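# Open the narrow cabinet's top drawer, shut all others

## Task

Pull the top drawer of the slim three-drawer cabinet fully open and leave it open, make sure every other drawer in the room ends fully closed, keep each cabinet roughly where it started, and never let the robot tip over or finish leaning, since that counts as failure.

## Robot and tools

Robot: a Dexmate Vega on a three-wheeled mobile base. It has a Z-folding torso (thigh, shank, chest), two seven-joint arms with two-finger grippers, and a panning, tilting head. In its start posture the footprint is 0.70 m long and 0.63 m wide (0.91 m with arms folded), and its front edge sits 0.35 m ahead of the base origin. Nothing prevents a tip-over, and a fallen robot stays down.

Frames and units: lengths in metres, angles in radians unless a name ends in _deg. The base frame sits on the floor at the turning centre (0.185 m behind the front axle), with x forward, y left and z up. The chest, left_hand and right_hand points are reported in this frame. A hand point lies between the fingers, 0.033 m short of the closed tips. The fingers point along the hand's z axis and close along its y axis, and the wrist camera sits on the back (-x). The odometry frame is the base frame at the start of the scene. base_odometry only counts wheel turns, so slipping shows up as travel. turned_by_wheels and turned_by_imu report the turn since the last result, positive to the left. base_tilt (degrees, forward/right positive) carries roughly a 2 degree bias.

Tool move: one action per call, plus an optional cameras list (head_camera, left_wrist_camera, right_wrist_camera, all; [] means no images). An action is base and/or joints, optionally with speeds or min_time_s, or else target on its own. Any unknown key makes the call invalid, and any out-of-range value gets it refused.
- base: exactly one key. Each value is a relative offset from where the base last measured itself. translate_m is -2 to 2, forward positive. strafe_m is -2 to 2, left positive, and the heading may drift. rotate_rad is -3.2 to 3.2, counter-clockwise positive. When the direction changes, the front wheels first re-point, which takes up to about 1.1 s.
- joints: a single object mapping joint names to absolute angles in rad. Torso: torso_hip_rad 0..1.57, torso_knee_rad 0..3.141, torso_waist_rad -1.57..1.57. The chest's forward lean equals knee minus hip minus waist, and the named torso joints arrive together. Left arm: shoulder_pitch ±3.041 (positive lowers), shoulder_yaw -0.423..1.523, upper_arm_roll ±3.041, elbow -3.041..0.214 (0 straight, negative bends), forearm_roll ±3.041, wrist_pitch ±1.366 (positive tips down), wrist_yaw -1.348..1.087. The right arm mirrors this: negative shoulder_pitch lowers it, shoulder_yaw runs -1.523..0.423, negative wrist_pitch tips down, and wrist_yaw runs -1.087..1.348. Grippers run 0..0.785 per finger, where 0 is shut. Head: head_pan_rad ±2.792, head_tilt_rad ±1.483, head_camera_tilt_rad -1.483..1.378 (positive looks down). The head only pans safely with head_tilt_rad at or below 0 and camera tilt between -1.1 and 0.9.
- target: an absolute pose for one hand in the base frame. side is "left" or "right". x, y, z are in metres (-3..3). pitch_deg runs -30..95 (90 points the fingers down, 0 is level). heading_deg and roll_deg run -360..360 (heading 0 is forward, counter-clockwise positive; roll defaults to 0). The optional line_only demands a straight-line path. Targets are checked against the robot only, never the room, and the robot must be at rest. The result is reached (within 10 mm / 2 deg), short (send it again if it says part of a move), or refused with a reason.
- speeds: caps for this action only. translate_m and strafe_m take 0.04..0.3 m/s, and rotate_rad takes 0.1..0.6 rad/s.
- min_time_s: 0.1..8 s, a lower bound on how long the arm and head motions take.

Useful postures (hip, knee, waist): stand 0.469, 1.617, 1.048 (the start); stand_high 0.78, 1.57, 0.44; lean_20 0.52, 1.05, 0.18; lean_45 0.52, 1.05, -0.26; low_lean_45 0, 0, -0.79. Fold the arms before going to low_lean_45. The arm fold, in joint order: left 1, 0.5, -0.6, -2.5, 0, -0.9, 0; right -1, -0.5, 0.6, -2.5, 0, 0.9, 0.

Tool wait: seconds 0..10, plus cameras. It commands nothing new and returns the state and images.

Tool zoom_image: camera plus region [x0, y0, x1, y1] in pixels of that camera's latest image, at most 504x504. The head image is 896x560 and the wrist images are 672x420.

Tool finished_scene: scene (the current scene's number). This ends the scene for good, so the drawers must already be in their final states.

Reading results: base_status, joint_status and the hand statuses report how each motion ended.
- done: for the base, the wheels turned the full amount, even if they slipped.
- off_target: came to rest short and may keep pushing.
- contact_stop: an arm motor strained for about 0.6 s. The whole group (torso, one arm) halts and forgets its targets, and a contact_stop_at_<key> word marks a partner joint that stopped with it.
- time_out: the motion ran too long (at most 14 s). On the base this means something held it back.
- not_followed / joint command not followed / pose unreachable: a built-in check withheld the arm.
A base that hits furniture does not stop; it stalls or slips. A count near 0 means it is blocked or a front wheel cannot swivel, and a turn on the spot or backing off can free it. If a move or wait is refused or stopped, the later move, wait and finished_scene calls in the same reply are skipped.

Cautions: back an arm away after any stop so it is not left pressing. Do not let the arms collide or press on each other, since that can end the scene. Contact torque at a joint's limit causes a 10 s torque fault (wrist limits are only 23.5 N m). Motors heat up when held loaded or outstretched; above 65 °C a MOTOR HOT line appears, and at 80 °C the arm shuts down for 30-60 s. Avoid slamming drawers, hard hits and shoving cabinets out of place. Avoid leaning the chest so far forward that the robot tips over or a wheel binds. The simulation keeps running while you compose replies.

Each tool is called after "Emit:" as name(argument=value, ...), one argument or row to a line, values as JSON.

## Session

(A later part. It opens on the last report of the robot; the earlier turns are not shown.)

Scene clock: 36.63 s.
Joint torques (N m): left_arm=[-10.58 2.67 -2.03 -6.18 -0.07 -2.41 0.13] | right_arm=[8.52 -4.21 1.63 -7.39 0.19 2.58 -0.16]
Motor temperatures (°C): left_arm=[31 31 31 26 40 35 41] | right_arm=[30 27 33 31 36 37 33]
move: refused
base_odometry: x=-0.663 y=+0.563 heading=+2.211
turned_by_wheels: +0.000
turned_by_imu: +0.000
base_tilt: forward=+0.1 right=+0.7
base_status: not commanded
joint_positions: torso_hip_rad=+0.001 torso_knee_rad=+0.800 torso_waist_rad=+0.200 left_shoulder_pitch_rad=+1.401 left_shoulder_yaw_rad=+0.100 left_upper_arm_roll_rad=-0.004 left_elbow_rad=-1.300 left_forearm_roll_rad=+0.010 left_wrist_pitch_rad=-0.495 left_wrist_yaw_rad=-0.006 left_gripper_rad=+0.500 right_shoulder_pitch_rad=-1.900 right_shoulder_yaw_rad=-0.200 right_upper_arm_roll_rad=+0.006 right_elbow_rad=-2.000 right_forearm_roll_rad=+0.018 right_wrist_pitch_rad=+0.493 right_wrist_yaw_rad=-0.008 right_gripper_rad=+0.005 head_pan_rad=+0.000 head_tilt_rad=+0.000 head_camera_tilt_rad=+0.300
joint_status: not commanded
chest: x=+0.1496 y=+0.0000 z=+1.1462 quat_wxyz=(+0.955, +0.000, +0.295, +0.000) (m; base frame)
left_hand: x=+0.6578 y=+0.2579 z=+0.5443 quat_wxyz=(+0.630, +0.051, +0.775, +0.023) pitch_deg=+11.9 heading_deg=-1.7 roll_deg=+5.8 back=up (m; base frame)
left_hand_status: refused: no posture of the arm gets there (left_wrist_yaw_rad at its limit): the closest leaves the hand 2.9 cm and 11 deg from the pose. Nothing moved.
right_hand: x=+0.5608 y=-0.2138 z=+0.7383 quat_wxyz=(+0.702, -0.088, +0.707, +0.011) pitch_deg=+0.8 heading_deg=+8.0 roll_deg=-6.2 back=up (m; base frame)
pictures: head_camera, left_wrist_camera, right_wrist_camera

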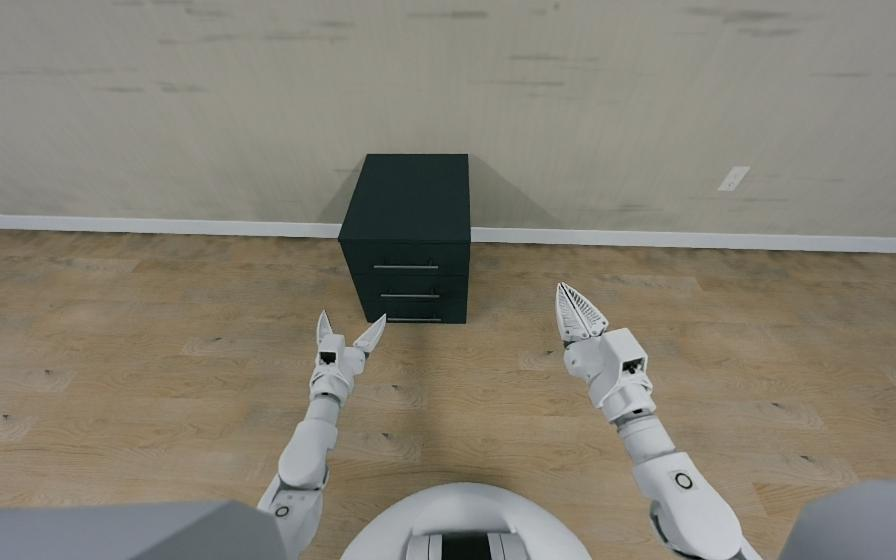

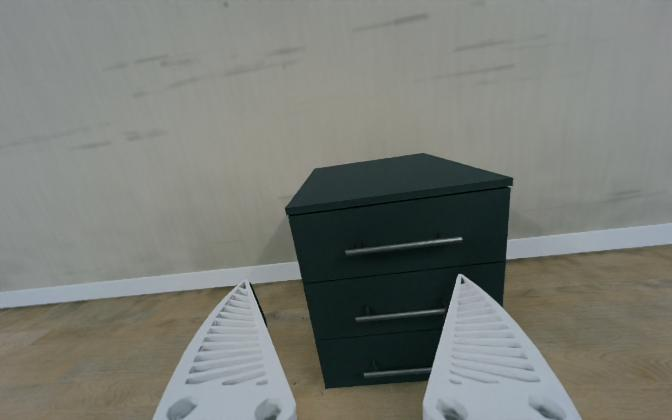

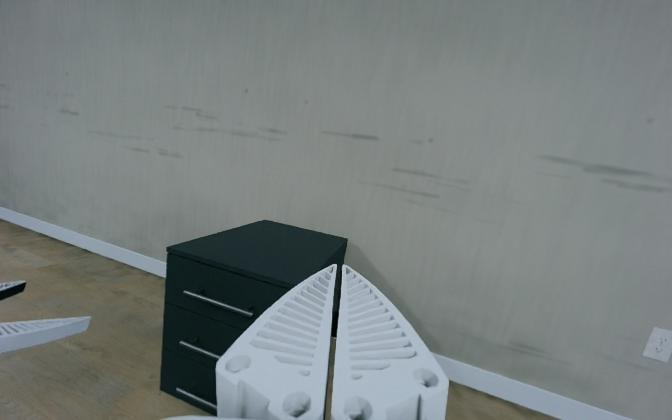

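Emit:
move(
  target={"side":"left","x":0.68,"y":0.16,"z":0.50,"pitch_deg":15,"heading_deg":0,"roll_deg":-90},
)

Scene clock: 42.47 s.
Joint torques (N m): left_arm=[-11.95 -5.24 1.91 -5.13 1.2 -0.02 0.92] | right_arm=[8.15 -2.72 1.72 -8.75 0.19 2.62 -0.16]
Motor temperatures (°C): left_arm=[31 31 31 26 40 35 41] | right_arm=[30 27 33 32 36 37 33]
move: done
base_odometry: x=-0.663 y=+0.563 heading=+2.211
turned_by_wheels: +0.000
turned_by_imu: +0.000
base_tilt: forward=+0.1 right=+0.8
base_status: not commanded
joint_positions: torso_hip_rad=+0.001 torso_knee_rad=+0.800 torso_waist_rad=+0.200 left_shoulder_pitch_rad=+1.243 left_shoulder_yaw_rad=+0.120 left_upper_arm_roll_rad=+0.404 left_elbow_rad=-1.227 left_forearm_roll_rad=+1.305 left_wrist_pitch_rad=+0.331 left_wrist_yaw_rad=+0.423 left_gripper_rad=+0.500 right_shoulder_pitch_rad=-1.900 right_shoulder_yaw_rad=-0.200 right_upper_arm_roll_rad=+0.006 right_elbow_rad=-2.000 right_forearm_roll_rad=+0.018 right_wrist_pitch_rad=+0.493 right_wrist_yaw_rad=-0.008 right_gripper_rad=+0.005 head_pan_rad=+0.000 head_tilt_rad=+0.000 head_camera_tilt_rad=+0.300
joint_status: not commanded
chest: x=+0.1496 y=+0.0000 z=+1.1462 quat_wxyz=(+0.955, +0.000, +0.295, +0.000) (m; base frame)
left_hand: x=+0.6796 y=+0.1605 z=+0.4996 quat_wxyz=(+0.431, +0.560, +0.563, +0.429) pitch_deg=+15.1 heading_deg=+0.0 roll_deg=+89.7 (m; base frame)
left_hand_status: reached (straight line, planned for 4.4 s): 1 mm and 0.3 deg off.
right_hand: x=+0.5608 y=-0.2138 z=+0.7383 quat_wxyz=(+0.702, -0.088, +0.707, +0.011) pitch_deg=+0.8 heading_deg=+8.0 roll_deg=-6.2 back=up (m; base frame)
pictures: head_camera, left_wrist_camera, right_wrist_camera

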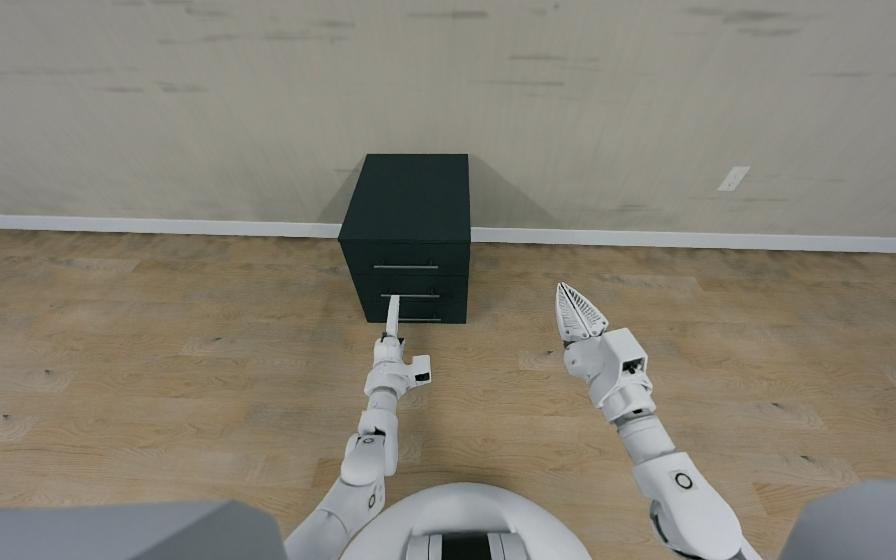

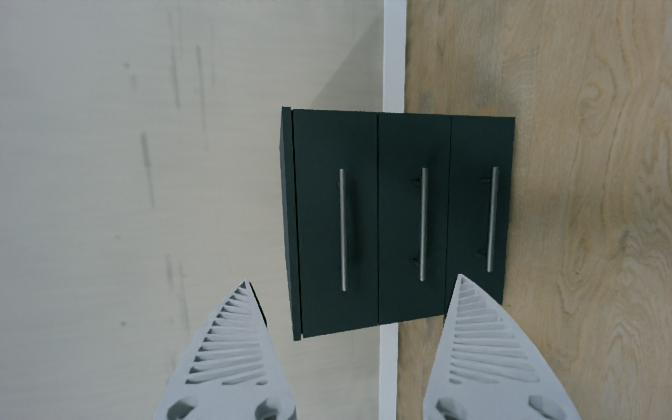

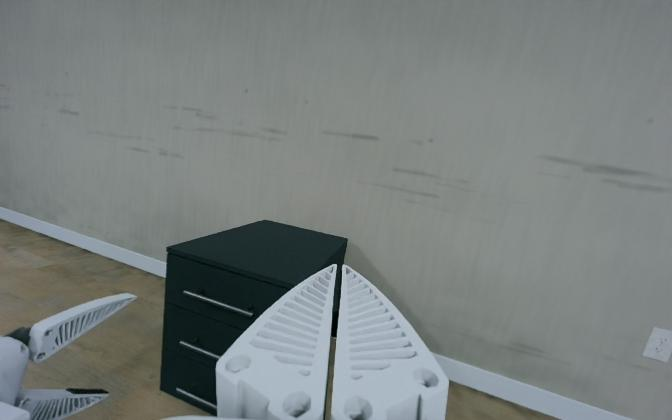

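Emit:
move(
  base={"rotate_rad": -0.055},
  cameras=[],
)

Emit:
move(
  target={"side":"left","x":0.8,"y":0.19,"z":0.475,"pitch_deg":10,"heading_deg":0,"roll_deg":-90},
)

Scene clock: 44.57 s.
Joint torques (N m): left_arm=[-13.83 -4.23 1.92 -5.7 1.34 0.5 0.86] | right_arm=[7.63 -4.34 1.39 -7.9 0.23 2.87 -0.22]
Motor temperatures (°C): left_arm=[31 31 31 26 40 35 41] | right_arm=[30 27 33 32 36 37 33]
move: done
base_odometry: x=-0.663 y=+0.563 heading=+2.156
turned_by_wheels: -0.055
turned_by_imu: -0.054
base_tilt: forward=+0.1 right=+0.8
base_status: done
joint_positions: torso_hip_rad=+0.001 torso_knee_rad=+0.800 torso_waist_rad=+0.200 left_shoulder_pitch_rad=+1.242 left_shoulder_yaw_rad=+0.119 left_upper_arm_roll_rad=+0.406 left_elbow_rad=-1.226 left_forearm_roll_rad=+1.309 left_wrist_pitch_rad=+0.335 left_wrist_yaw_rad=+0.423 left_gripper_rad=+0.500 right_shoulder_pitch_rad=-1.900 right_shoulder_yaw_rad=-0.200 right_upper_arm_roll_rad=+0.006 right_elbow_rad=-2.000 right_forearm_roll_rad=+0.018 right_wrist_pitch_rad=+0.493 right_wrist_yaw_rad=-0.008 right_gripper_rad=+0.005 head_pan_rad=+0.000 head_tilt_rad=+0.000 head_camera_tilt_rad=+0.300
joint_status: not commanded
chest: x=+0.1496 y=+0.0000 z=+1.1462 quat_wxyz=(+0.955, +0.000, +0.295, +0.000) (m; base frame)
left_hand: x=+0.6798 y=+0.1602 z=+0.4998 quat_wxyz=(+0.430, +0.561, +0.561, +0.430) pitch_deg=+15.0 heading_deg=+0.0 roll_deg=-90.0 (m; base frame)
right_hand: x=+0.5608 y=-0.2138 z=+0.7383 quat_wxyz=(+0.702, -0.088, +0.707, +0.011) pitch_deg=+0.8 heading_deg=+8.0 roll_deg=-6.2 back=up (m; base frame)
pictures: none
No camera images: "cameras" was empty.

Scene clock: 44.87 s.
Joint torques (N m): left_arm=[-12.73 -4.62 1.39 -4.91 0.98 -0.02 0.94] | right_arm=[6.71 -3.78 1.78 -7.66 0.23 2.72 -0.19]
Motor temperatures (°C): left_arm=[31 31 31 26 40 35 41] | right_arm=[30 27 33 32 36 37 33]
move: refused
base_odometry: x=-0.663 y=+0.563 heading=+2.156
turned_by_wheels: +0.000
turned_by_imu: +0.000
base_tilt: forward=+0.1 right=+0.7
base_status: not commanded
joint_positions: torso_hip_rad=+0.001 torso_knee_rad=+0.800 torso_waist_rad=+0.200 left_shoulder_pitch_rad=+1.242 left_shoulder_yaw_rad=+0.119 left_upper_arm_roll_rad=+0.406 left_elbow_rad=-1.226 left_forearm_roll_rad=+1.309 left_wrist_pitch_rad=+0.335 left_wrist_yaw_rad=+0.423 left_gripper_rad=+0.500 right_shoulder_pitch_rad=-1.900 right_shoulder_yaw_rad=-0.200 right_upper_arm_roll_rad=+0.006 right_elbow_rad=-2.000 right_forearm_roll_rad=+0.018 right_wrist_pitch_rad=+0.493 right_wrist_yaw_rad=-0.008 right_gripper_rad=+0.005 head_pan_rad=+0.000 head_tilt_rad=+0.000 head_camera_tilt_rad=+0.300
joint_status: not commanded
chest: x=+0.1496 y=+0.0000 z=+1.1462 quat_wxyz=(+0.955, +0.000, +0.295, +0.000) (m; base frame)
left_hand: x=+0.6798 y=+0.1602 z=+0.4998 quat_wxyz=(+0.430, +0.561, +0.561, +0.430) pitch_deg=+15.0 heading_deg=+0.0 roll_deg=-90.0 (m; base frame)
left_hand_status: refused: no posture of the arm gets there (out of reach): the closest leaves the hand 2.4 cm and 0 deg from the pose. Nothing moved.
right_hand: x=+0.5608 y=-0.2138 z=+0.7383 quat_wxyz=(+0.702, -0.088, +0.707, +0.011) pitch_deg=+0.8 heading_deg=+8.0 roll_deg=-6.2 back=up (m; base frame)
pictures: head_camera, left_wrist_camera, right_wrist_camera

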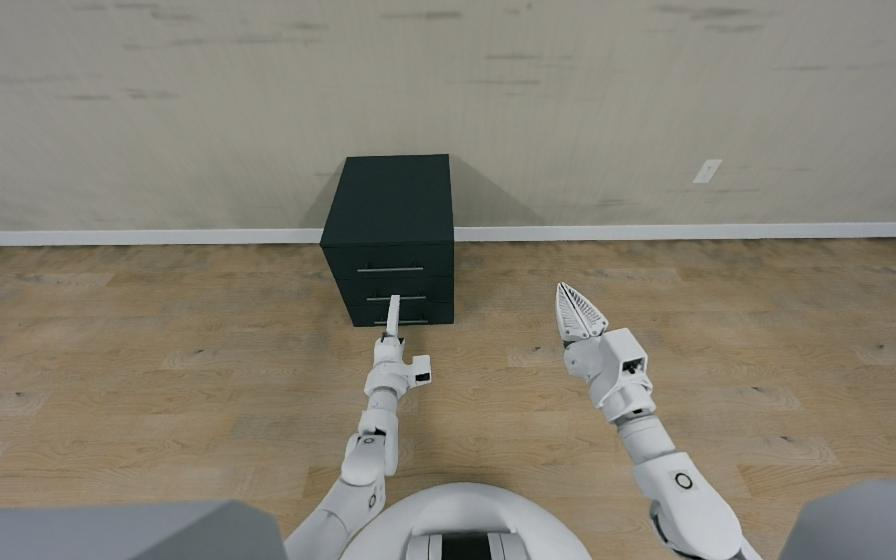

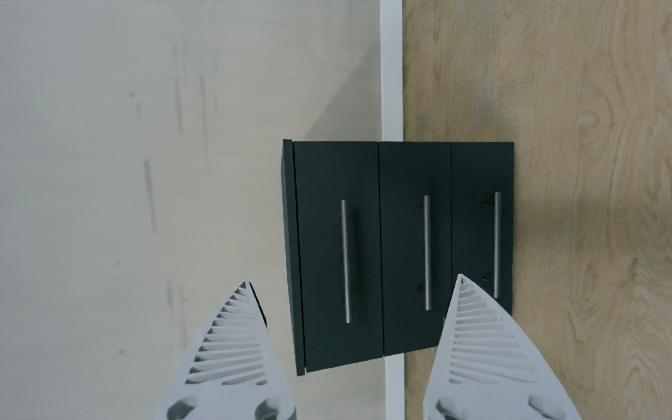

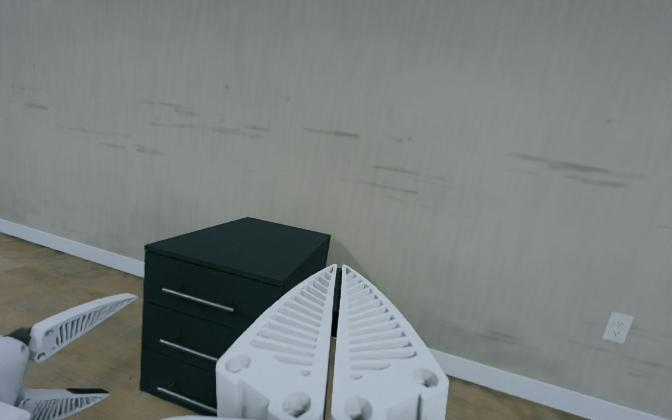

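Emit:
move(
  target={"side":"left","x":0.68,"y":0.18,"z":0.445,"pitch_deg":8,"heading_deg":0,"roll_deg":-90},
  cameras=["left_wrist_camera"],
)

Emit:
move(
  base={"translate_m": 0.18},
  speeds={"translate_m": 0.1},
)

Scene clock: 45.47 s.
Joint torques (N m): left_arm=[-12.52 -3.54 1.52 -4.94 0.98 0.29 0.96] | right_arm=[7.76 -5.34 1.7 -7.84 0.31 3.04 -0.18]
Motor temperatures (°C): left_arm=[31 31 31 26 40 35 41] | right_arm=[30 27 33 32 36 37 33]
move: refused
base_odometry: x=-0.663 y=+0.563 heading=+2.156
turned_by_wheels: +0.000
turned_by_imu: +0.000
base_tilt: forward=+0.1 right=+0.7
base_status: not commanded
joint_positions: torso_hip_rad=+0.001 torso_knee_rad=+0.800 torso_waist_rad=+0.200 left_shoulder_pitch_rad=+1.242 left_shoulder_yaw_rad=+0.119 left_upper_arm_roll_rad=+0.406 left_elbow_rad=-1.226 left_forearm_roll_rad=+1.309 left_wrist_pitch_rad=+0.335 left_wrist_yaw_rad=+0.423 left_gripper_rad=+0.500 right_shoulder_pitch_rad=-1.900 right_shoulder_yaw_rad=-0.200 right_upper_arm_roll_rad=+0.006 right_elbow_rad=-2.000 right_forearm_roll_rad=+0.018 right_wrist_pitch_rad=+0.493 right_wrist_yaw_rad=-0.008 right_gripper_rad=+0.005 head_pan_rad=+0.000 head_tilt_rad=+0.000 head_camera_tilt_rad=+0.300
joint_status: not commanded
chest: x=+0.1496 y=+0.0000 z=+1.1462 quat_wxyz=(+0.955, +0.000, +0.295, +0.000) (m; base frame)
left_hand: x=+0.6798 y=+0.1602 z=+0.4998 quat_wxyz=(+0.430, +0.561, +0.561, +0.430) pitch_deg=+15.0 heading_deg=+0.0 roll_deg=-90.0 (m; base frame)
left_hand_status: refused: no posture of the arm gets there (left_wrist_yaw_rad at its limit): the closest leaves the hand 0.9 cm and 3 deg from the pose. Nothing moved.
right_hand: x=+0.5608 y=-0.2138 z=+0.7383 quat_wxyz=(+0.702, -0.088, +0.707, +0.011) pitch_deg=+0.8 heading_deg=+8.0 roll_deg=-6.2 back=up (m; base frame)
pictures: left_wrist_camera

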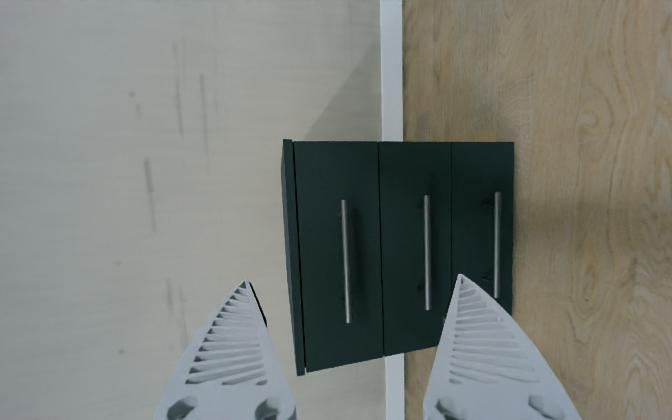

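not run: a stop came earlier in this reply.

Emit:
move(
  target={"side":"left","x":0.68,"y":0.18,"z":0.45,"pitch_deg":18,"heading_deg":0,"roll_deg":-90},
  cameras=["left_wrist_camera"],
)

Emit:
move(
  base={"translate_m": 0.18},
  speeds={"translate_m": 0.1},
)

Scene clock: 47.97 s.
Joint torques (N m): left_arm=[-14.69 -4.62 -4.44 -5.45 0.44 -0.06 1.44] | right_arm=[7.29 -3.61 1.82 -8.04 0.24 2.84 -0.18]
Motor temperatures (°C): left_arm=[31 31 31 26 40 35 41] | right_arm=[30 27 33 32 36 37 33]
move: done
base_odometry: x=-0.663 y=+0.563 heading=+2.156
turned_by_wheels: +0.000
turned_by_imu: +0.000
base_tilt: forward=+0.1 right=+0.8
base_status: not commanded
joint_positions: torso_hip_rad=+0.001 torso_knee_rad=+0.800 torso_waist_rad=+0.200 left_shoulder_pitch_rad=+1.142 left_shoulder_yaw_rad=+0.109 left_upper_arm_roll_rad=+0.391 left_elbow_rad=-0.991 left_forearm_roll_rad=+1.257 left_wrist_pitch_rad=+0.260 left_wrist_yaw_rad=+0.500 left_gripper_rad=+0.500 right_shoulder_pitch_rad=-1.900 right_shoulder_yaw_rad=-0.200 right_upper_arm_roll_rad=+0.006 right_elbow_rad=-2.000 right_forearm_roll_rad=+0.018 right_wrist_pitch_rad=+0.493 right_wrist_yaw_rad=-0.008 right_gripper_rad=+0.005 head_pan_rad=+0.000 head_tilt_rad=+0.000 head_camera_tilt_rad=+0.300
joint_status: not commanded
chest: x=+0.1496 y=+0.0000 z=+1.1462 quat_wxyz=(+0.955, +0.000, +0.295, +0.000) (m; base frame)
left_hand: x=+0.6798 y=+0.1796 z=+0.4505 quat_wxyz=(+0.416, +0.572, +0.572, +0.416) pitch_deg=+18.0 heading_deg=+0.0 roll_deg=-90.0 (m; base frame)
left_hand_status: reached (straight line, planned for 1.1 s): 1 mm and 0.0 deg off.
right_hand: x=+0.5608 y=-0.2138 z=+0.7383 quat_wxyz=(+0.702, -0.088, +0.707, +0.011) pitch_deg=+0.8 heading_deg=+8.0 roll_deg=-6.2 back=up (m; base frame)
pictures: left_wrist_camera

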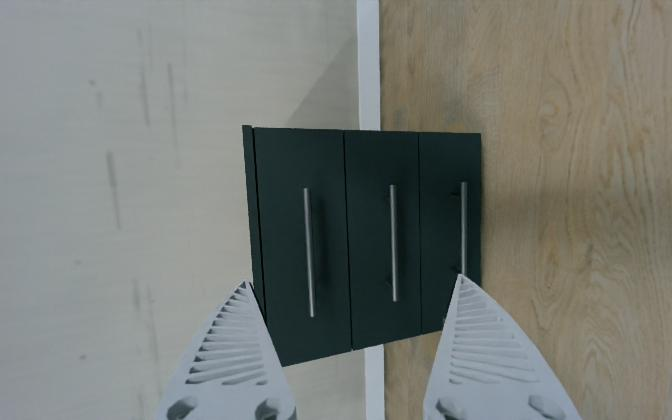

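Scene clock: 51.50 s.
Joint torques (N m): left_arm=[-13.53 -3.64 -4.43 -4.48 0.61 -0.19 1.22] | right_arm=[7.76 -4.02 1.78 -8.44 0.17 2.76 -0.15]
Motor temperatures (°C): left_arm=[31 31 31 26 40 35 41] | right_arm=[30 27 33 32 36 37 33]
move: done
base_odometry: x=-0.762 y=+0.713 heading=+2.155
turned_by_wheels: -0.001
turned_by_imu: -0.003
base_tilt: forward=+0.1 right=+0.7
base_status: done
joint_positions: torso_hip_rad=+0.001 torso_knee_rad=+0.800 torso_waist_rad=+0.200 left_shoulder_pitch_rad=+1.141 left_shoulder_yaw_rad=+0.109 left_upper_arm_roll_rad=+0.390 left_elbow_rad=-0.987 left_forearm_roll_rad=+1.256 left_wrist_pitch_rad=+0.258 left_wrist_yaw_rad=+0.501 left_gripper_rad=+0.500 right_shoulder_pitch_rad=-1.900 right_shoulder_yaw_rad=-0.200 right_upper_arm_roll_rad=+0.006 right_elbow_rad=-2.000 right_forearm_roll_rad=+0.018 right_wrist_pitch_rad=+0.493 right_wrist_yaw_rad=-0.008 right_gripper_rad=+0.005 head_pan_rad=+0.000 head_tilt_rad=+0.000 head_camera_tilt_rad=+0.300
joint_status: not commanded
chest: x=+0.1496 y=+0.0000 z=+1.1462 quat_wxyz=(+0.955, +0.000, +0.295, +0.000) (m; base frame)
left_hand: x=+0.6798 y=+0.1800 z=+0.4498 quat_wxyz=(+0.415, +0.572, +0.572, +0.415) pitch_deg=+18.0 heading_deg=+0.0 roll_deg=-90.0 (m; base frame)
right_hand: x=+0.5608 y=-0.2138 z=+0.7383 quat_wxyz=(+0.702, -0.088, +0.707, +0.011) pitch_deg=+0.8 heading_deg=+8.0 roll_deg=-6.2 back=up (m; base frame)
pictures: head_camera, left_wrist_camera, right_wrist_camera

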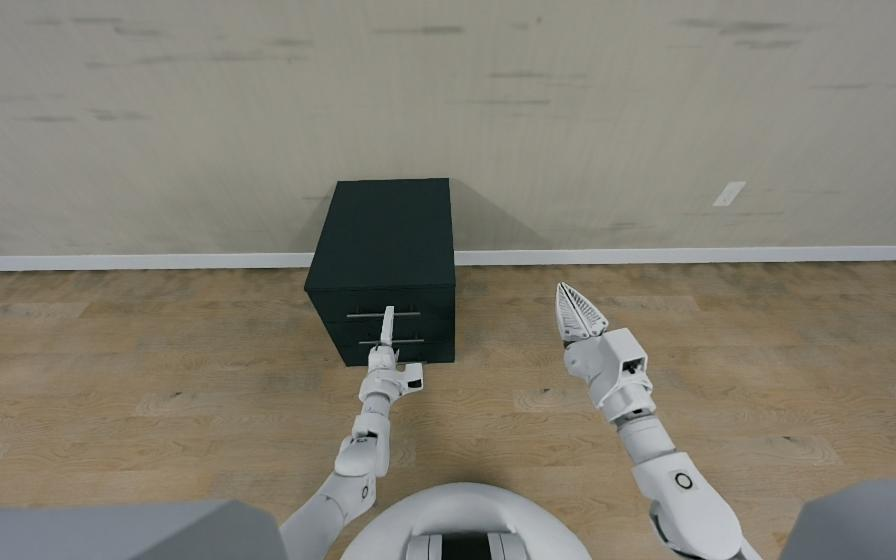

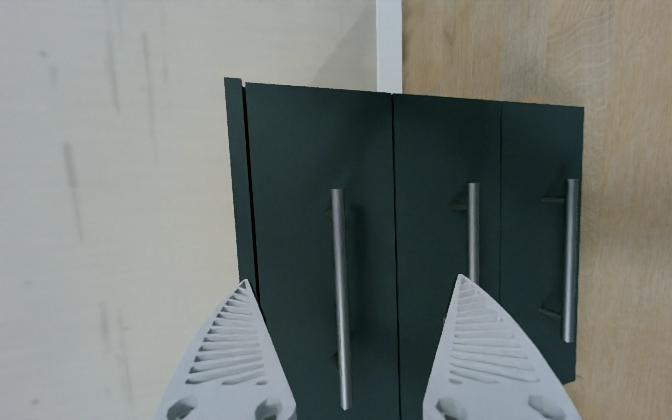

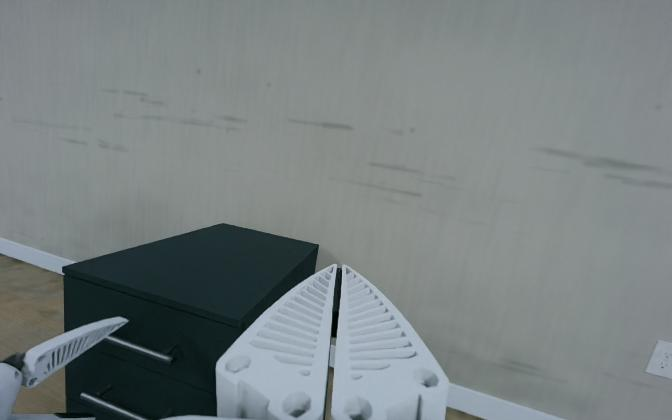

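Emit:
move(
  target={"side":"left","x":0.68,"y":0.18,"z":0.43,"pitch_deg":18,"heading_deg":0,"roll_deg":-90},
  cameras=["left_wrist_camera"],
)

Emit:
move(
  base={"translate_m": 0.1},
  speeds={"translate_m": 0.06},
)

Scene clock: 54.03 s.
Joint torques (N m): left_arm=[-13.94 -3.63 1.91 -4.31 0.45 -0.63 1.6] | right_arm=[7.3 -2.72 1.82 -7.52 0.13 2.62 -0.2]
Motor temperatures (°C): left_arm=[31 31 31 26 40 35 41] | right_arm=[30 27 33 32 36 37 33]
move: done
base_odometry: x=-0.762 y=+0.713 heading=+2.155
turned_by_wheels: +0.000
turned_by_imu: +0.000
base_tilt: forward=+0.1 right=+0.7
base_status: not commanded
joint_positions: torso_hip_rad=+0.001 torso_knee_rad=+0.800 torso_waist_rad=+0.200 left_shoulder_pitch_rad=+1.054 left_shoulder_yaw_rad=+0.071 left_upper_arm_roll_rad=+0.393 left_elbow_rad=-0.782 left_forearm_roll_rad=+1.235 left_wrist_pitch_rad=+0.221 left_wrist_yaw_rad=+0.608 left_gripper_rad=+0.500 right_shoulder_pitch_rad=-1.900 right_shoulder_yaw_rad=-0.200 right_upper_arm_roll_rad=+0.006 right_elbow_rad=-2.000 right_forearm_roll_rad=+0.018 right_wrist_pitch_rad=+0.493 right_wrist_yaw_rad=-0.008 right_gripper_rad=+0.005 head_pan_rad=+0.000 head_tilt_rad=+0.000 head_camera_tilt_rad=+0.300
joint_status: not commanded
chest: x=+0.1496 y=+0.0000 z=+1.1462 quat_wxyz=(+0.955, +0.000, +0.295, +0.000) (m; base frame)
left_hand: x=+0.6798 y=+0.1802 z=+0.4301 quat_wxyz=(+0.415, +0.572, +0.572, +0.416) pitch_deg=+18.0 heading_deg=+0.0 roll_deg=-90.0 (m; base frame)
left_hand_status: reached (straight line, planned for 1.0 s): 0 mm and 0.0 deg off.
right_hand: x=+0.5608 y=-0.2138 z=+0.7383 quat_wxyz=(+0.702, -0.088, +0.707, +0.011) pitch_deg=+0.8 heading_deg=+8.0 roll_deg=-6.2 back=up (m; base frame)
pictures: left_wrist_camera

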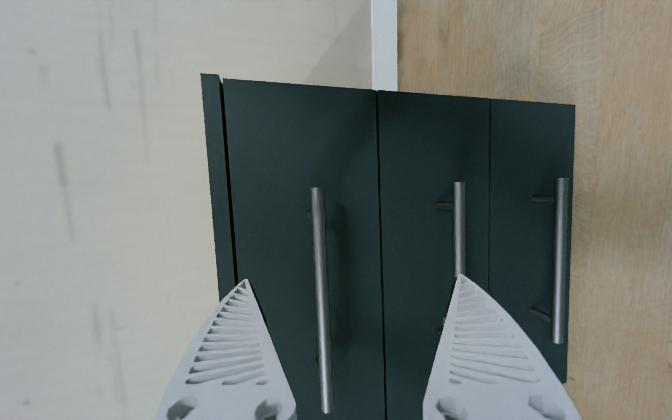

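Scene clock: 56.37 s.
Joint torques (N m): left_arm=[-23.09 -3.77 -1.51 -8.95 1.64 -1.14 0.27] | right_arm=[6.99 -4.18 0.89 -7.99 0.19 3.12 -0.18]
Motor temperatures (°C): left_arm=[31 31 31 26 40 35 41] | right_arm=[30 27 33 32 36 37 33]
move: done
base_odometry: x=-0.817 y=+0.797 heading=+2.154
turned_by_wheels: -0.001
turned_by_imu: -0.001
base_tilt: forward=+0.0 right=+0.8
base_status: done
joint_positions: torso_hip_rad=+0.001 torso_knee_rad=+0.800 torso_waist_rad=+0.200 left_shoulder_pitch_rad=+1.052 left_shoulder_yaw_rad=+0.071 left_upper_arm_roll_rad=+0.393 left_elbow_rad=-0.778 left_forearm_roll_rad=+1.235 left_wrist_pitch_rad=+0.220 left_wrist_yaw_rad=+0.611 left_gripper_rad=+0.500 right_shoulder_pitch_rad=-1.900 right_shoulder_yaw_rad=-0.200 right_upper_arm_roll_rad=+0.006 right_elbow_rad=-2.000 right_forearm_roll_rad=+0.018 right_wrist_pitch_rad=+0.493 right_wrist_yaw_rad=-0.008 right_gripper_rad=+0.005 head_pan_rad=+0.000 head_tilt_rad=+0.000 head_camera_tilt_rad=+0.300
joint_status: not commanded
chest: x=+0.1494 y=+0.0000 z=+1.1462 quat_wxyz=(+0.955, +0.000, +0.295, +0.000) (m; base frame)
left_hand: x=+0.6794 y=+0.1803 z=+0.4297 quat_wxyz=(+0.415, +0.572, +0.572, +0.416) pitch_deg=+18.0 heading_deg=+0.0 roll_deg=-90.0 (m; base frame)
right_hand: x=+0.5607 y=-0.2138 z=+0.7384 quat_wxyz=(+0.702, -0.088, +0.707, +0.011) pitch_deg=+0.8 heading_deg=+8.0 roll_deg=-6.2 back=up (m; base frame)
pictures: head_camera, left_wrist_camera, right_wrist_camera

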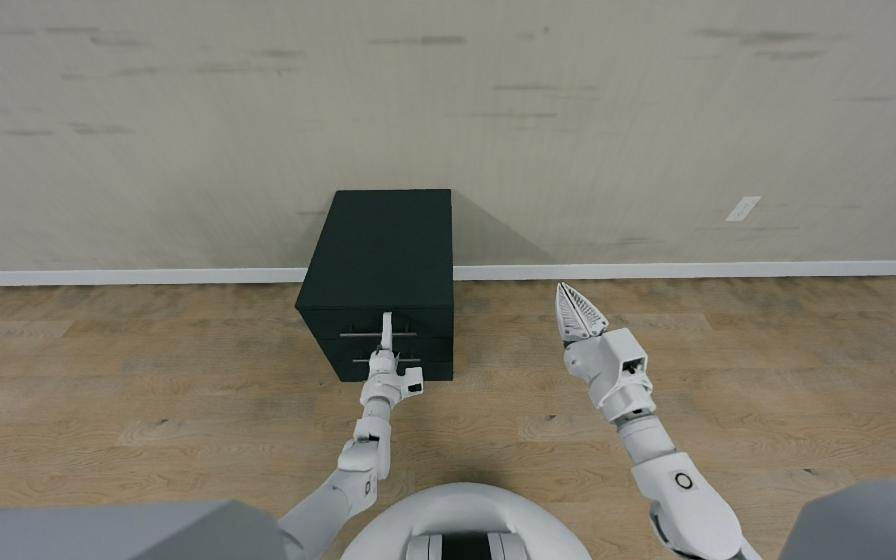

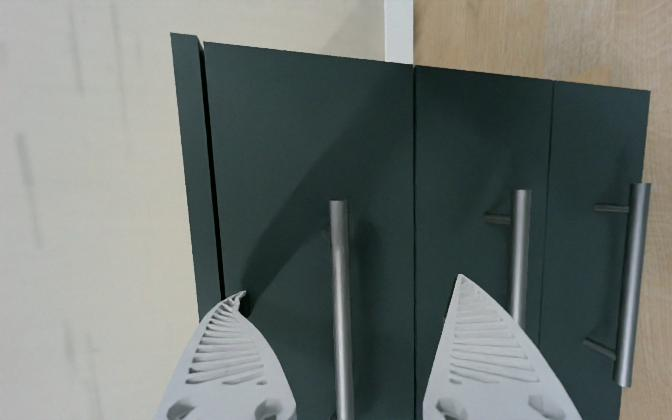

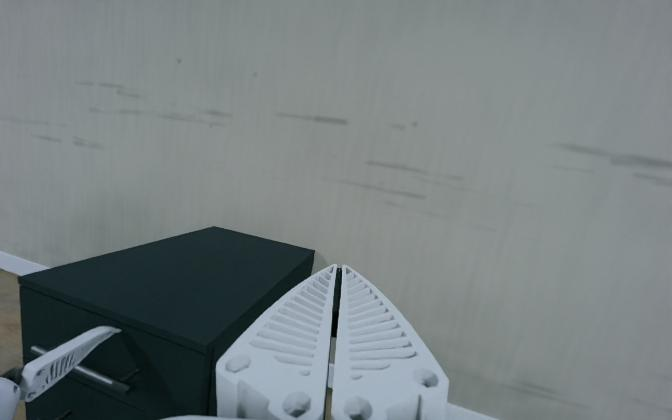

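Emit:
move(
  joints={"left_gripper_rad": 0.0},
)

Scene clock: 57.77 s.
Joint torques (N m): left_arm=[-6.51 -2.92 -1.57 -1.51 -0.15 -0.19 -0.31] | right_arm=[6.28 -4.38 1.68 -8.33 0.39 3.56 -0.28]
Motor temperatures (°C): left_arm=[31 31 31 26 40 35 41] | right_arm=[30 27 33 32 36 37 33]
move: done
base_odometry: x=-0.817 y=+0.797 heading=+2.154
turned_by_wheels: +0.000
turned_by_imu: -0.001
base_tilt: forward=+0.1 right=+0.7
base_status: not commanded
joint_positions: torso_hip_rad=+0.001 torso_knee_rad=+0.800 torso_waist_rad=+0.200 left_shoulder_pitch_rad=+1.052 left_shoulder_yaw_rad=+0.071 left_upper_arm_roll_rad=+0.393 left_elbow_rad=-0.778 left_forearm_roll_rad=+1.235 left_wrist_pitch_rad=+0.220 left_wrist_yaw_rad=+0.611 left_gripper_rad=+0.000 right_shoulder_pitch_rad=-1.900 right_shoulder_yaw_rad=-0.200 right_upper_arm_roll_rad=+0.006 right_elbow_rad=-2.000 right_forearm_roll_rad=+0.018 right_wrist_pitch_rad=+0.493 right_wrist_yaw_rad=-0.008 right_gripper_rad=+0.005 head_pan_rad=+0.000 head_tilt_rad=+0.000 head_camera_tilt_rad=+0.300
joint_status: all done
chest: x=+0.1495 y=+0.0000 z=+1.1462 quat_wxyz=(+0.955, +0.000, +0.295, +0.000) (m; base frame)
left_hand: x=+0.6802 y=+0.1800 z=+0.4304 quat_wxyz=(+0.416, +0.572, +0.572, +0.416) pitch_deg=+17.9 heading_deg=+0.0 roll_deg=-90.0 (m; base frame)
right_hand: x=+0.5608 y=-0.2138 z=+0.7384 quat_wxyz=(+0.702, -0.088, +0.707, +0.011) pitch_deg=+0.8 heading_deg=+8.0 roll_deg=-6.2 back=up (m; base frame)
pictures: head_camera, left_wrist_camera, right_wrist_camera

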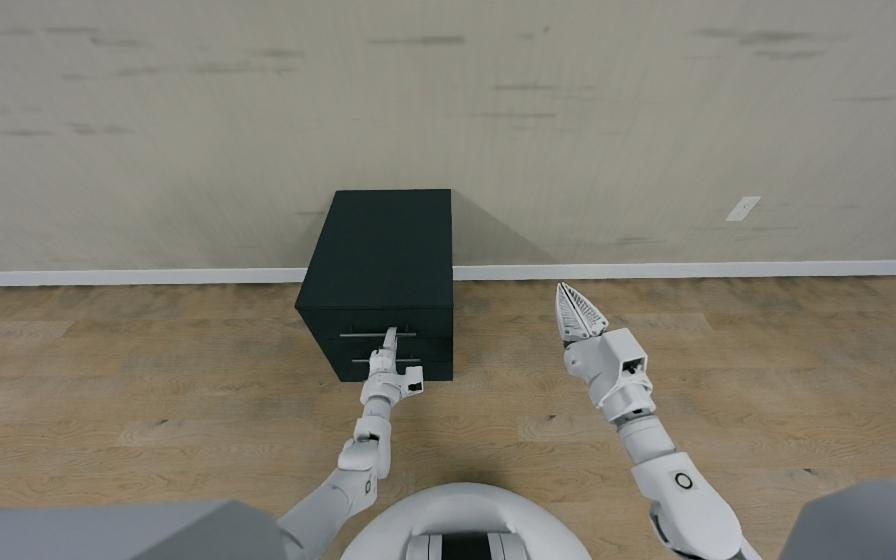

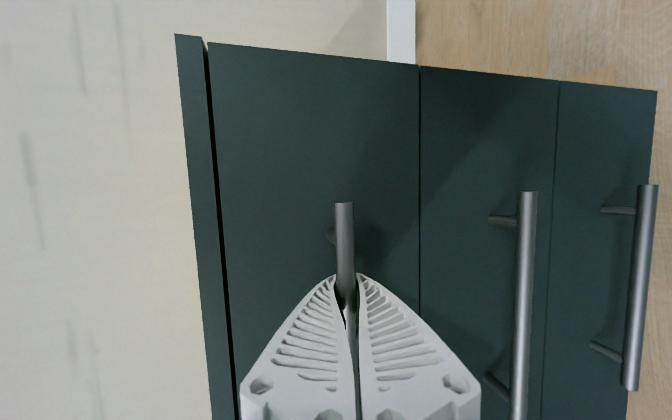

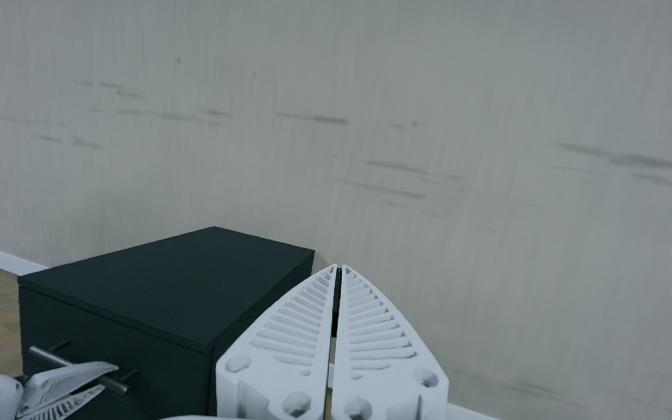

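Gripped. Pull back slowly.

Emit:
move(
  base={"translate_m": -0.15},
  speeds={"translate_m": 0.06},
)

Scene clock: 61.03 s.
Joint torques (N m): left_arm=[-2.45 -2.49 -1.72 -1.17 0.03 -1 -0.51] | right_arm=[7.09 -3.6 1.71 -8.49 0.16 2.7 -0.09]
Motor temperatures (°C): left_arm=[31 31 31 26 40 35 41] | right_arm=[30 27 33 32 36 37 33]
move: done
base_odometry: x=-0.735 y=+0.671 heading=+2.154
turned_by_wheels: +0.000
turned_by_imu: +0.002
base_tilt: forward=+0.1 right=+0.8
base_status: done
joint_positions: torso_hip_rad=+0.001 torso_knee_rad=+0.800 torso_waist_rad=+0.200 left_shoulder_pitch_rad=+1.051 left_shoulder_yaw_rad=+0.071 left_upper_arm_roll_rad=+0.393 left_elbow_rad=-0.778 left_forearm_roll_rad=+1.235 left_wrist_pitch_rad=+0.220 left_wrist_yaw_rad=+0.611 left_gripper_rad=+0.000 right_shoulder_pitch_rad=-1.900 right_shoulder_yaw_rad=-0.200 right_upper_arm_roll_rad=+0.006 right_elbow_rad=-2.000 right_forearm_roll_rad=+0.018 right_wrist_pitch_rad=+0.493 right_wrist_yaw_rad=-0.008 right_gripper_rad=+0.005 head_pan_rad=+0.000 head_tilt_rad=+0.000 head_camera_tilt_rad=+0.300
joint_status: not commanded
chest: x=+0.1494 y=+0.0000 z=+1.1462 quat_wxyz=(+0.955, +0.000, +0.295, +0.000) (m; base frame)
left_hand: x=+0.6803 y=+0.1800 z=+0.4305 quat_wxyz=(+0.416, +0.572, +0.572, +0.416) pitch_deg=+17.9 heading_deg=+0.0 roll_deg=-90.0 (m; base frame)
right_hand: x=+0.5608 y=-0.2138 z=+0.7385 quat_wxyz=(+0.702, -0.088, +0.707, +0.011) pitch_deg=+0.8 heading_deg=+8.0 roll_deg=-6.2 back=up (m; base frame)
pictures: head_camera, left_wrist_camera, right_wrist_camera

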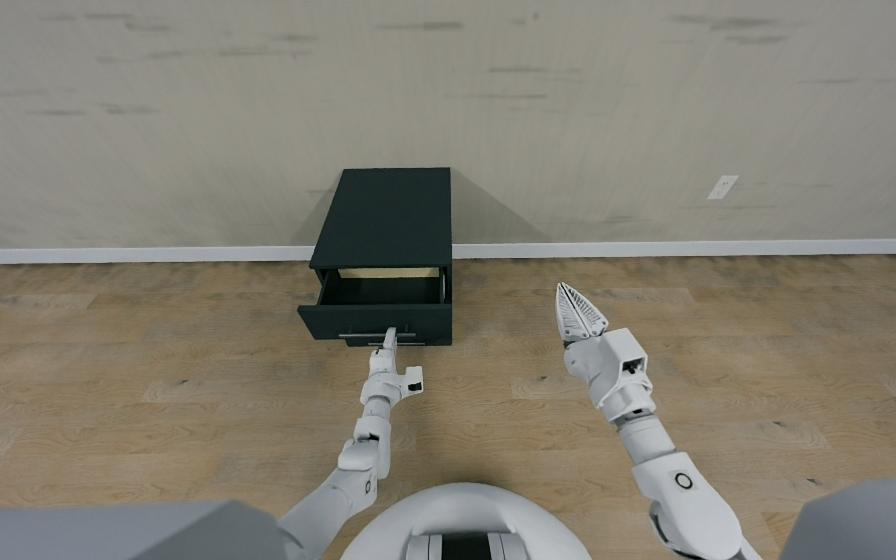

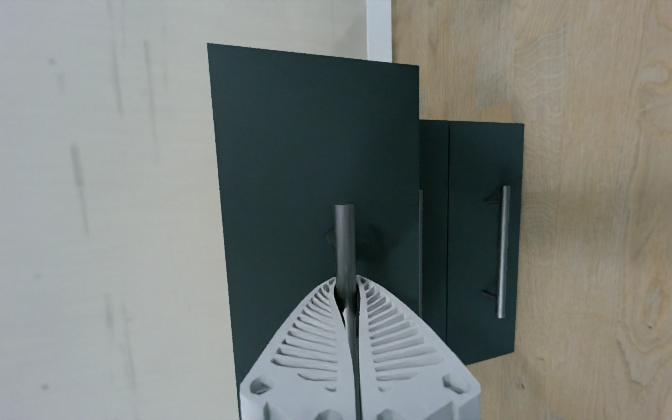

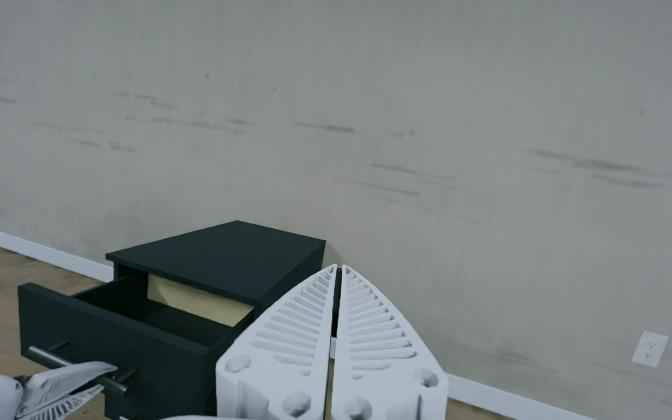

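Emit:
move(
  base={"translate_m": -0.15},
  speeds={"translate_m": 0.06},
  cameras=["head_camera"],
)

Emit:
move(
  base={"translate_m": -0.06},
  speeds={"translate_m": 0.04},
  cameras=["head_camera"],
)

Scene clock: 64.30 s.
Joint torques (N m): left_arm=[-3.06 -1.94 0.37 -0.54 1.25 -2.14 -0.68] | right_arm=[7.17 -3.78 1.38 -8.13 0.28 2.99 -0.32]
Motor temperatures (°C): left_arm=[31 31 31 26 40 35 41] | right_arm=[30 27 33 32 36 37 33]
move: done
base_odometry: x=-0.652 y=+0.546 heading=+2.153
turned_by_wheels: -0.001
turned_by_imu: -0.002
base_tilt: forward=+0.1 right=+0.8
base_status: done
joint_positions: torso_hip_rad=+0.001 torso_knee_rad=+0.800 torso_waist_rad=+0.200 left_shoulder_pitch_rad=+1.051 left_shoulder_yaw_rad=+0.071 left_upper_arm_roll_rad=+0.393 left_elbow_rad=-0.778 left_forearm_roll_rad=+1.235 left_wrist_pitch_rad=+0.220 left_wrist_yaw_rad=+0.611 left_gripper_rad=+0.000 right_shoulder_pitch_rad=-1.900 right_shoulder_yaw_rad=-0.200 right_upper_arm_roll_rad=+0.006 right_elbow_rad=-2.000 right_forearm_roll_rad=+0.018 right_wrist_pitch_rad=+0.493 right_wrist_yaw_rad=-0.008 right_gripper_rad=+0.005 head_pan_rad=+0.000 head_tilt_rad=+0.000 head_camera_tilt_rad=+0.300
joint_status: not commanded
chest: x=+0.1494 y=+0.0000 z=+1.1462 quat_wxyz=(+0.955, +0.000, +0.295, +0.000) (m; base frame)
left_hand: x=+0.6803 y=+0.1803 z=+0.4305 quat_wxyz=(+0.416, +0.572, +0.572, +0.416) pitch_deg=+17.9 heading_deg=+0.0 roll_deg=-90.0 (m; base frame)
right_hand: x=+0.5608 y=-0.2138 z=+0.7385 quat_wxyz=(+0.702, -0.088, +0.707, +0.011) pitch_deg=+0.8 heading_deg=+8.0 roll_deg=-6.2 back=up (m; base frame)
pictures: head_camera

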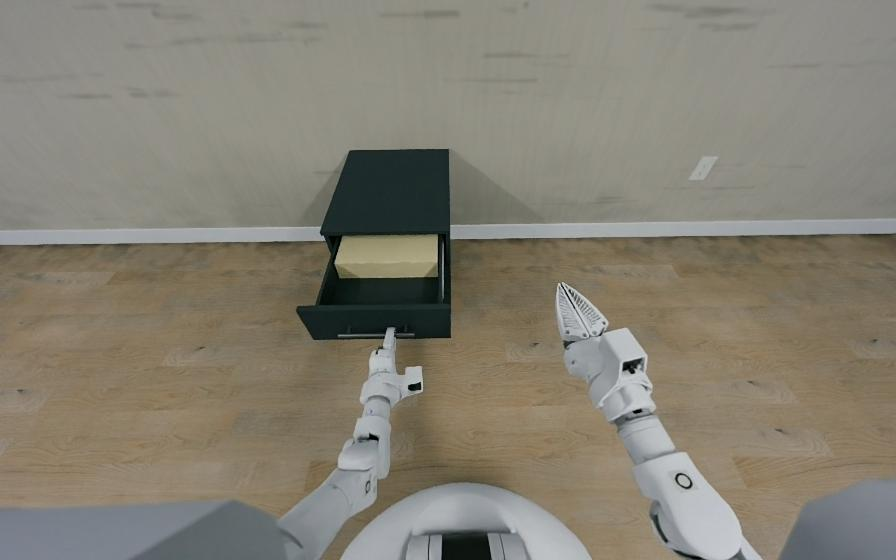

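Scene clock: 66.57 s.
Joint torques (N m): left_arm=[-2.68 -2.04 0.93 -2.75 0.91 -1.75 -0.6] | right_arm=[7.93 -2.89 1.92 -7.4 0.14 2.72 -0.28]
Motor temperatures (°C): left_arm=[31 31 31 26 40 35 41] | right_arm=[30 27 33 32 36 37 33]
move: done
base_odometry: x=-0.620 y=+0.496 heading=+2.153
turned_by_wheels: -0.001
turned_by_imu: -0.001
base_tilt: forward=+0.1 right=+0.8
base_status: done
joint_positions: torso_hip_rad=+0.001 torso_knee_rad=+0.800 torso_waist_rad=+0.200 left_shoulder_pitch_rad=+1.051 left_shoulder_yaw_rad=+0.071 left_upper_arm_roll_rad=+0.393 left_elbow_rad=-0.778 left_forearm_roll_rad=+1.235 left_wrist_pitch_rad=+0.221 left_wrist_yaw_rad=+0.611 left_gripper_rad=+0.000 right_shoulder_pitch_rad=-1.900 right_shoulder_yaw_rad=-0.200 right_upper_arm_roll_rad=+0.006 right_elbow_rad=-2.000 right_forearm_roll_rad=+0.018 right_wrist_pitch_rad=+0.493 right_wrist_yaw_rad=-0.008 right_gripper_rad=+0.005 head_pan_rad=+0.000 head_tilt_rad=+0.000 head_camera_tilt_rad=+0.300
joint_status: not commanded
chest: x=+0.1494 y=+0.0000 z=+1.1462 quat_wxyz=(+0.955, +0.000, +0.295, +0.000) (m; base frame)
left_hand: x=+0.6803 y=+0.1804 z=+0.4305 quat_wxyz=(+0.416, +0.572, +0.572, +0.416) pitch_deg=+17.9 heading_deg=+0.0 roll_deg=-90.0 (m; base frame)
right_hand: x=+0.5608 y=-0.2138 z=+0.7385 quat_wxyz=(+0.702, -0.088, +0.707, +0.011) pitch_deg=+0.8 heading_deg=+8.0 roll_deg=-6.2 back=up (m; base frame)
pictures: head_camera

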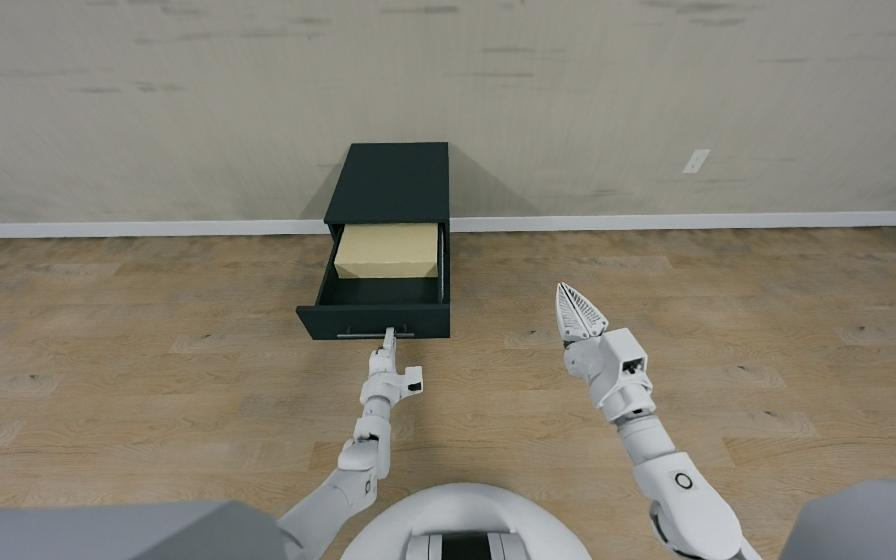

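Emit:
move(
  base={"translate_m": -0.04},
  speeds={"translate_m": 0.04},
  cameras=["head_camera"],
)

Emit:
move(
  base={"translate_m": -0.04},
  speeds={"translate_m": 0.04},
  cameras=["head_camera"],
)

Scene clock: 68.53 s.
Joint torques (N m): left_arm=[5.67 -1.47 1.17 2 -0.35 -1.3 -2.39] | right_arm=[6.17 -4.64 1.62 -7.69 0.2 3.36 -0.26]
Motor temperatures (°C): left_arm=[31 31 31 26 40 35 41] | right_arm=[30 27 33 32 36 37 33]
move: done
base_odometry: x=-0.598 y=+0.462 heading=+2.151
turned_by_wheels: -0.001
turned_by_imu: -0.001
base_tilt: forward=+0.0 right=+0.7
base_status: done
joint_positions: torso_hip_rad=+0.001 torso_knee_rad=+0.800 torso_waist_rad=+0.200 left_shoulder_pitch_rad=+1.051 left_shoulder_yaw_rad=+0.071 left_upper_arm_roll_rad=+0.393 left_elbow_rad=-0.779 left_forearm_roll_rad=+1.235 left_wrist_pitch_rad=+0.220 left_wrist_yaw_rad=+0.611 left_gripper_rad=+0.000 right_shoulder_pitch_rad=-1.900 right_shoulder_yaw_rad=-0.200 right_upper_arm_roll_rad=+0.006 right_elbow_rad=-2.000 right_forearm_roll_rad=+0.018 right_wrist_pitch_rad=+0.493 right_wrist_yaw_rad=-0.008 right_gripper_rad=+0.005 head_pan_rad=+0.000 head_tilt_rad=+0.000 head_camera_tilt_rad=+0.300
joint_status: not commanded
chest: x=+0.1494 y=+0.0000 z=+1.1463 quat_wxyz=(+0.955, +0.000, +0.295, +0.000) (m; base frame)
left_hand: x=+0.6807 y=+0.1801 z=+0.4312 quat_wxyz=(+0.416, +0.571, +0.572, +0.416) pitch_deg=+17.8 heading_deg=+0.0 roll_deg=-90.0 (m; base frame)
right_hand: x=+0.5607 y=-0.2138 z=+0.7385 quat_wxyz=(+0.702, -0.088, +0.706, +0.011) pitch_deg=+0.8 heading_deg=+8.0 roll_deg=-6.2 back=up (m; base frame)
pictures: head_camera

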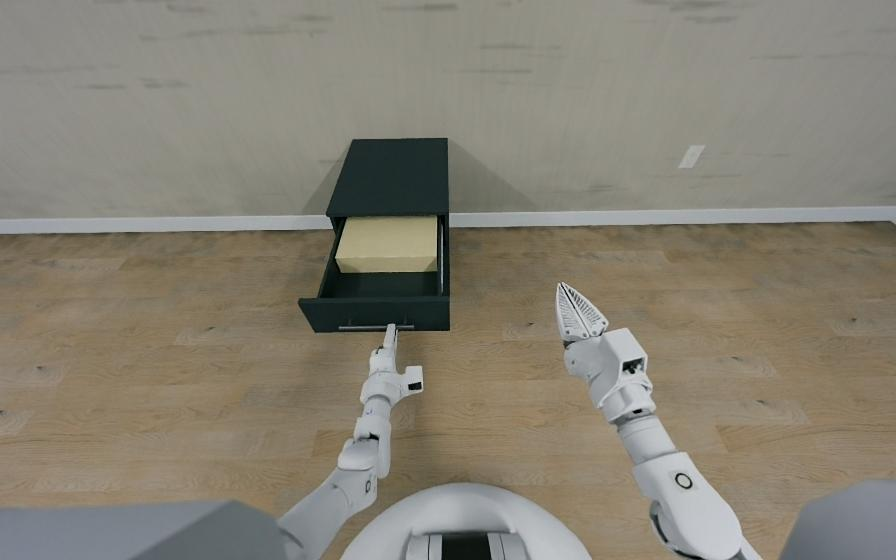

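Scene clock: 70.40 s.
Joint torques (N m): left_arm=[-5.51 -3.5 1.61 -4.28 0.31 -0.51 0.98] | right_arm=[6.76 -3.2 1.81 -7.88 0.17 2.85 -0.23]
Motor temperatures (°C): left_arm=[31 31 31 26 40 35 41] | right_arm=[30 27 33 32 36 37 33]
move: done
base_odometry: x=-0.576 y=+0.428 heading=+2.150
turned_by_wheels: -0.001
turned_by_imu: -0.001
base_tilt: forward=+0.1 right=+0.8
base_status: done
joint_positions: torso_hip_rad=+0.001 torso_knee_rad=+0.800 torso_waist_rad=+0.200 left_shoulder_pitch_rad=+1.052 left_shoulder_yaw_rad=+0.071 left_upper_arm_roll_rad=+0.393 left_elbow_rad=-0.778 left_forearm_roll_rad=+1.235 left_wrist_pitch_rad=+0.220 left_wrist_yaw_rad=+0.610 left_gripper_rad=+0.000 right_shoulder_pitch_rad=-1.900 right_shoulder_yaw_rad=-0.200 right_upper_arm_roll_rad=+0.006 right_elbow_rad=-2.000 right_forearm_roll_rad=+0.018 right_wrist_pitch_rad=+0.493 right_wrist_yaw_rad=-0.008 right_gripper_rad=+0.005 head_pan_rad=+0.000 head_tilt_rad=+0.000 head_camera_tilt_rad=+0.300
joint_status: not commanded
chest: x=+0.1496 y=+0.0000 z=+1.1462 quat_wxyz=(+0.955, +0.000, +0.295, +0.000) (m; base frame)
left_hand: x=+0.6801 y=+0.1802 z=+0.4300 quat_wxyz=(+0.416, +0.572, +0.572, +0.416) pitch_deg=+18.0 heading_deg=+0.0 roll_deg=-90.0 (m; base frame)
right_hand: x=+0.5608 y=-0.2138 z=+0.7384 quat_wxyz=(+0.702, -0.088, +0.707, +0.011) pitch_deg=+0.8 heading_deg=+8.0 roll_deg=-6.2 back=up (m; base frame)
pictures: head_camera

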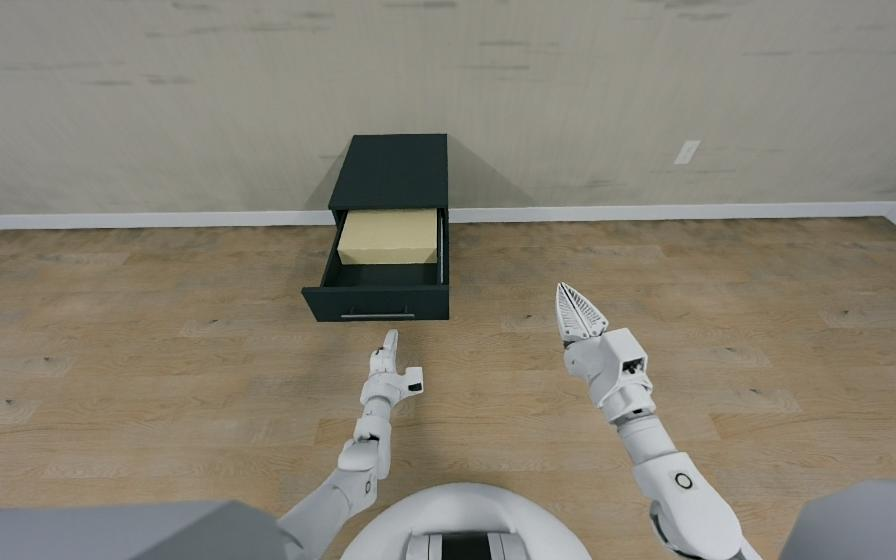

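Emit:
finished_scene(
  scene=1,
  done=true,
)

The scene is finished: the task was done.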